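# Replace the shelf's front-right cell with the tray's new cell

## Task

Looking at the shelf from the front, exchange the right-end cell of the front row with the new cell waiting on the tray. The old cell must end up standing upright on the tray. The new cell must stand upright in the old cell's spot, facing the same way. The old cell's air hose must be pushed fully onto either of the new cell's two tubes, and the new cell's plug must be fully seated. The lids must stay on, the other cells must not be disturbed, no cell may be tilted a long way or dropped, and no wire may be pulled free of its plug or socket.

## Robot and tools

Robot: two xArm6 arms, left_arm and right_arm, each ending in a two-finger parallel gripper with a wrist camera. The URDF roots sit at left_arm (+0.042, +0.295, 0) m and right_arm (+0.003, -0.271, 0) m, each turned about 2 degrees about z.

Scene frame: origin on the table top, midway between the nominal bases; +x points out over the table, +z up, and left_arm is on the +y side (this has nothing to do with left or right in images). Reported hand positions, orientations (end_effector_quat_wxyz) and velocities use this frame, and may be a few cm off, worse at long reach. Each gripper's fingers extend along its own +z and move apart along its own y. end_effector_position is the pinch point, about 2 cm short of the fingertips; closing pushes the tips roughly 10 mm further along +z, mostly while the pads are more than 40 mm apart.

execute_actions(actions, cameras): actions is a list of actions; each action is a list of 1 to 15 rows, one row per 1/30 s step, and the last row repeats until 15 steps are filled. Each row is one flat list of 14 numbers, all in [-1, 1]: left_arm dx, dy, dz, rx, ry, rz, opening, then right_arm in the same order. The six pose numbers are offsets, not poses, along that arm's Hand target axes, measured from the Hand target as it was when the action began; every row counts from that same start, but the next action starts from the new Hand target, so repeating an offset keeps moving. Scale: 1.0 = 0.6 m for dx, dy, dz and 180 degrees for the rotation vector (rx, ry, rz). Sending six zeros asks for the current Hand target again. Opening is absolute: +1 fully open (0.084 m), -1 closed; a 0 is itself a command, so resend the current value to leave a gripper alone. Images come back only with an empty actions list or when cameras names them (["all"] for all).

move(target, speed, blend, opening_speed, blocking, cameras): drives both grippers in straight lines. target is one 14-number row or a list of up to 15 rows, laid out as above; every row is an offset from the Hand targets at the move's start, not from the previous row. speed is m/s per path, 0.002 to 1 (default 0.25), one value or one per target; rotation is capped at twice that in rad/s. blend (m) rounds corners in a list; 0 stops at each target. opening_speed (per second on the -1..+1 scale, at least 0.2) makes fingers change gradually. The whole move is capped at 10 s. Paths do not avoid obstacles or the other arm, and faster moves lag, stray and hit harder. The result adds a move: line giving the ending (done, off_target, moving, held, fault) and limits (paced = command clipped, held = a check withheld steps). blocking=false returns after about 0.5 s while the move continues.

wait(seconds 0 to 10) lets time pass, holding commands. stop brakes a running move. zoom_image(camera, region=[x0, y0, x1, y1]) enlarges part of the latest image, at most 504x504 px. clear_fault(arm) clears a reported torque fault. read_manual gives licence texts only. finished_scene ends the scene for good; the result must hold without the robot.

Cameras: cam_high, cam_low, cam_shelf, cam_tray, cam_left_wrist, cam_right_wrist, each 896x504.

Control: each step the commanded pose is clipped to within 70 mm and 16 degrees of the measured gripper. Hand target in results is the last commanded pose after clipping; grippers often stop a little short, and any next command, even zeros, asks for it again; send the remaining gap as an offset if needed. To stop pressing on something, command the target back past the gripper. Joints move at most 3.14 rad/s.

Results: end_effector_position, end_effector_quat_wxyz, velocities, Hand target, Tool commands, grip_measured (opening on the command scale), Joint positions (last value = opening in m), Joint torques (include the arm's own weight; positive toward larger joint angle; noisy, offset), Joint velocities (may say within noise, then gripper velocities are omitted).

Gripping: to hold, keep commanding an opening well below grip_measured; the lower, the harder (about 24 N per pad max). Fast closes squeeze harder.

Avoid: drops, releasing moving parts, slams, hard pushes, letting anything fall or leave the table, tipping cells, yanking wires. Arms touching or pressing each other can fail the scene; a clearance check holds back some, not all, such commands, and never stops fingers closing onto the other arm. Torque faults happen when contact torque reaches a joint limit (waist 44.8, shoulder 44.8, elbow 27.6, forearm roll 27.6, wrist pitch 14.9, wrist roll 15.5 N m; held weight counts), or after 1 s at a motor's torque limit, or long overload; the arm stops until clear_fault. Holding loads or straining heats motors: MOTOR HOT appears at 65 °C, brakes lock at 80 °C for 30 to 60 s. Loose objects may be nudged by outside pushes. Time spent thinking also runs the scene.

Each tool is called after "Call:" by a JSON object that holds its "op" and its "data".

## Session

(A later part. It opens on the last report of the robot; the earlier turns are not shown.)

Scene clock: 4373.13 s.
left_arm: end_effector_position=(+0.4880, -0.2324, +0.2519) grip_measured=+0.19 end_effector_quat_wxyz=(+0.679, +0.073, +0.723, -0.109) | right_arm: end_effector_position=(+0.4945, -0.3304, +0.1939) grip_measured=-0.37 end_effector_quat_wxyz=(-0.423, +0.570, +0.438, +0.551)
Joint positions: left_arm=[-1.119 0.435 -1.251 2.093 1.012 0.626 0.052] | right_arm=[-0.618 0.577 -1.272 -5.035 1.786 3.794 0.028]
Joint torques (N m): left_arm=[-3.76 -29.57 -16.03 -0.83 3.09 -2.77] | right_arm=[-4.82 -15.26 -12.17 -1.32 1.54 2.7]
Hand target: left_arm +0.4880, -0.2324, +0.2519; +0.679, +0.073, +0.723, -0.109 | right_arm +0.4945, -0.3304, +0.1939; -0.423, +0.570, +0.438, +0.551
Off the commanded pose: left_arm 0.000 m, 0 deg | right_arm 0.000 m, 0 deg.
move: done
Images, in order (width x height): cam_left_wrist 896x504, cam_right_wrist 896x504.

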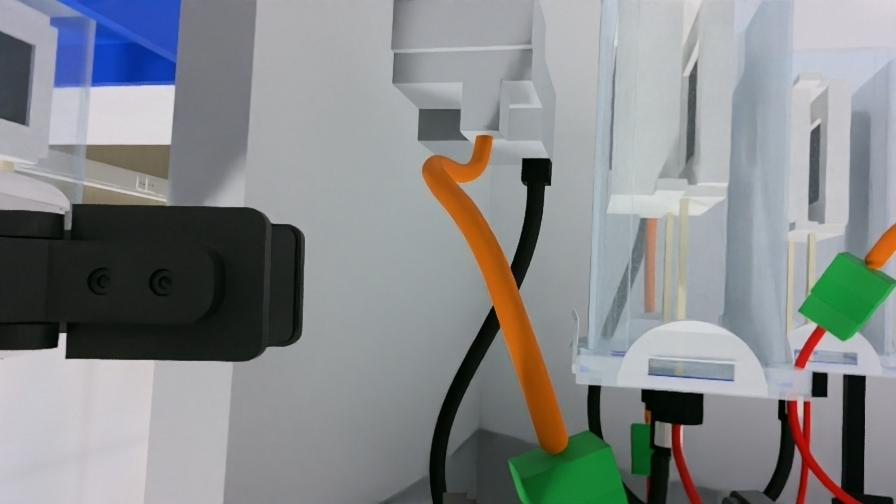

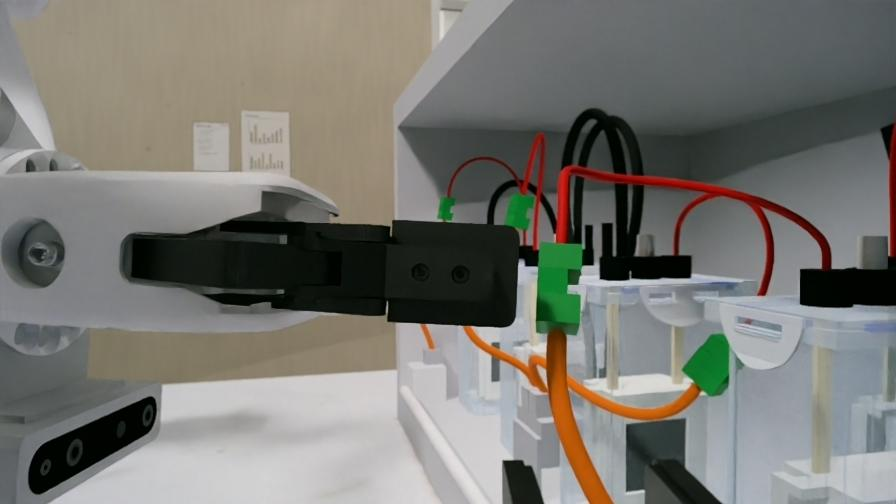

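Call:
{"op": "move", "data": {"target": [0,0,-0.13,0,0,0,0.2,0,0,-0.05,0,0,0,-0.35], "speed": 0.06, "cameras": ["all"]}}

Call:
{"op": "zoom_image", "data": {"camera": "cam_shelf", "region": [220, 200, 440, 340]}}

Call:
{"op": "zoom_image", "data": {"camera": "cam_right_wrist", "region": [480, 200, 640, 380]}}

Call:
{"op": "zoom_image", "data": {"camera": "cam_low", "region": [460, 160, 680, 360]}}

Call:
{"op": "zoom_image", "data": {"camera": "cam_tray", "region": [300, 90, 440, 260]}}

Scene clock: 4380.73 s.
left_arm: end_effector_position=(+0.4127, -0.2123, +0.2561) grip_measured=+0.19 end_effector_quat_wxyz=(+0.679, +0.073, +0.723, -0.109) | right_arm: end_effector_position=(+0.4868, -0.3594, +0.1949) grip_measured=-0.37 end_effector_quat_wxyz=(-0.423, +0.570, +0.438, +0.551)
Joint positions: left_arm=[-1.255 0.285 -1.041 2.001 1.125 0.616 0.052] | right_arm=[-0.675 0.608 -1.328 -5.076 1.829 3.805 0.028]
Joint torques (N m): left_arm=[-3.55 -26.33 -15.46 -0.69 3.03 -2.68] | right_arm=[-4.97 -15.81 -12.47 -1.15 2.01 2.69]
Hand target: left_arm +0.4127, -0.2123, +0.2561; +0.679, +0.073, +0.723, -0.109 | right_arm +0.4868, -0.3594, +0.1949; -0.423, +0.570, +0.438, +0.551
Off the commanded pose: left_arm 0.000 m, 0 deg | right_arm 0.000 m, 0 deg.
move: done

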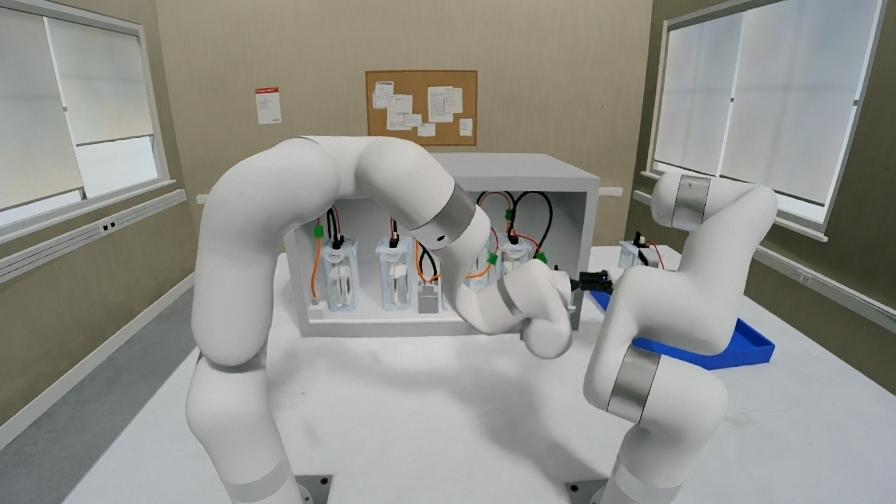

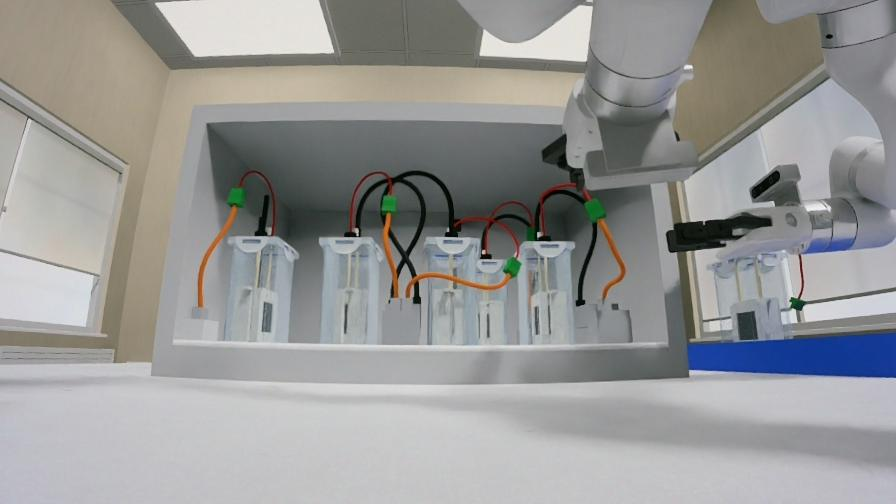

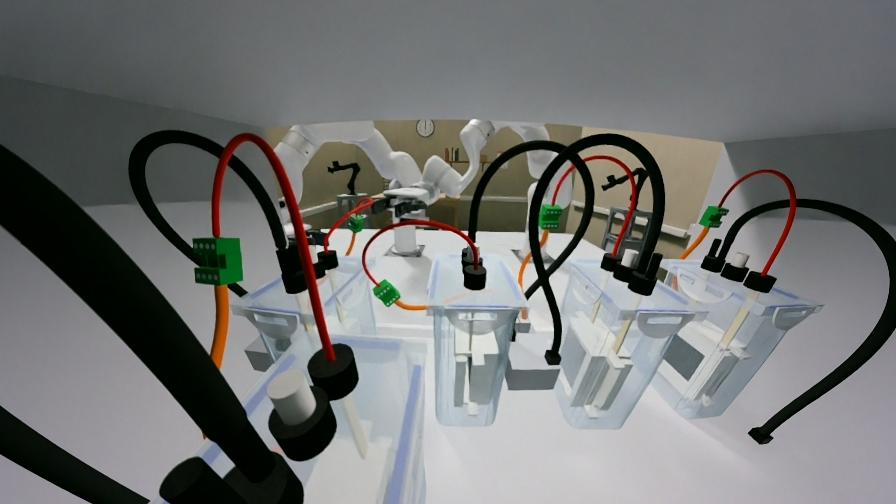

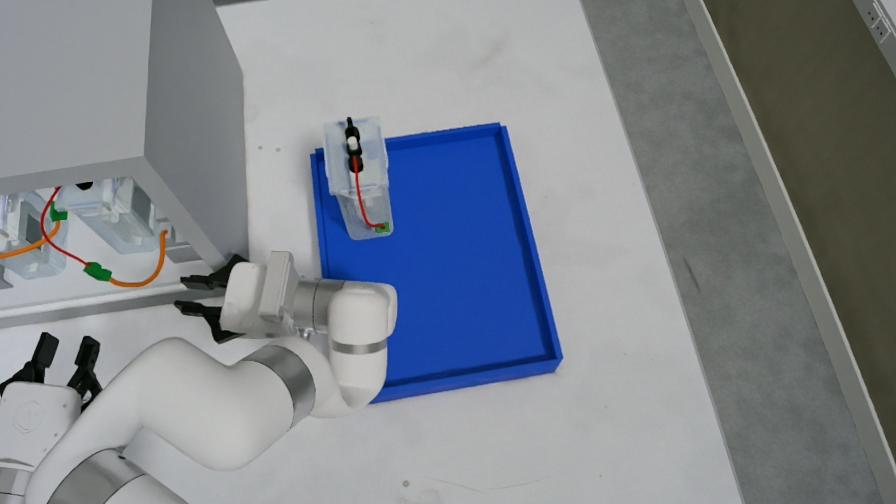

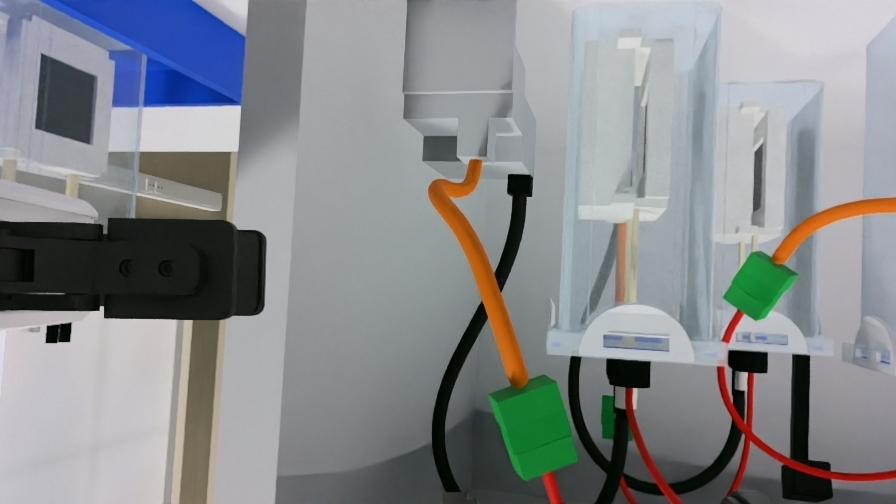

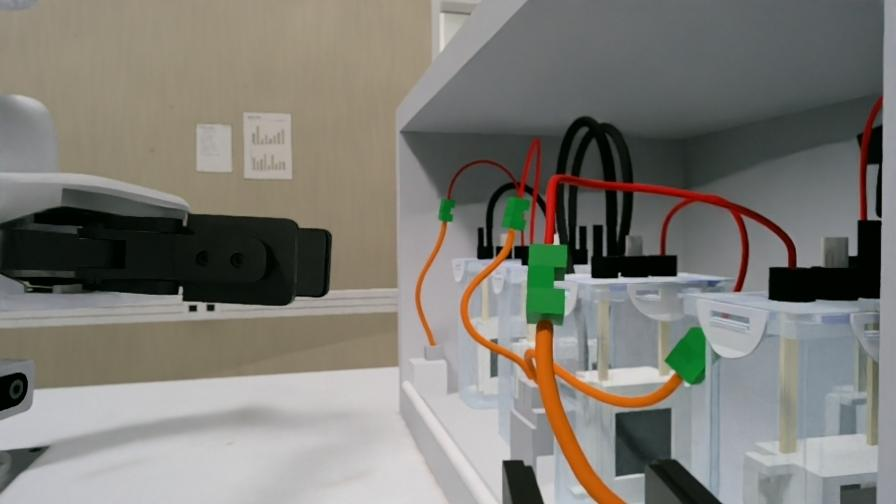

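Scaled by 2.291.

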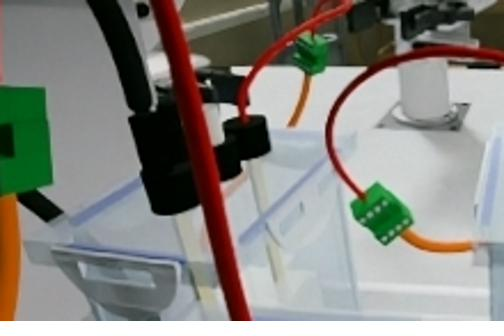

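Scaled by 2.800.

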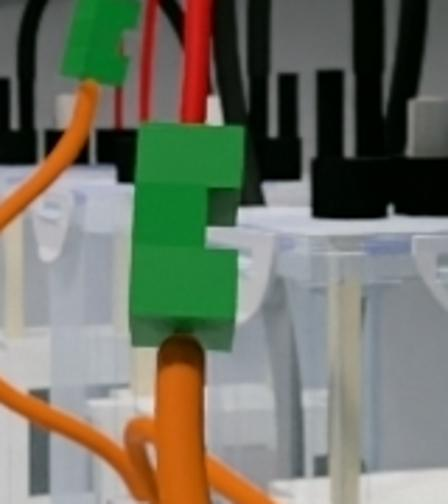

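Scaled by 2.291.

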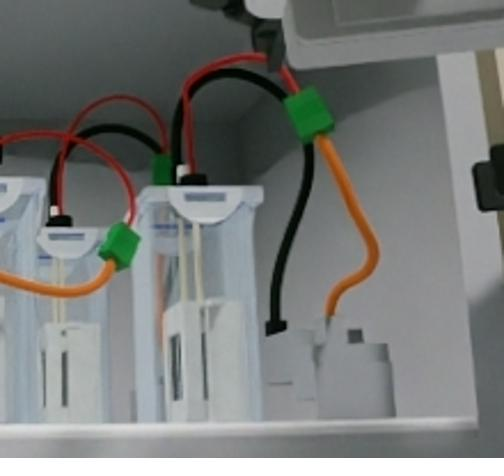

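Scaled by 2.965.

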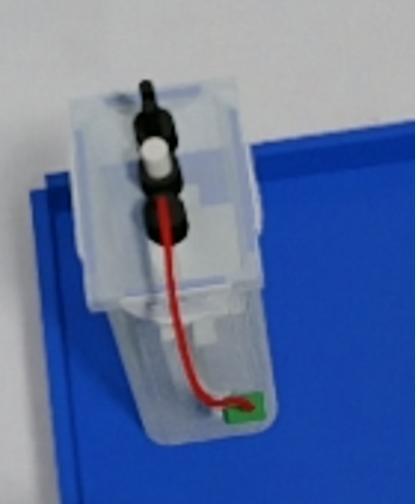

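Call:
{"op": "finished_scene", "data": {}}

The scene is finished: the task was done.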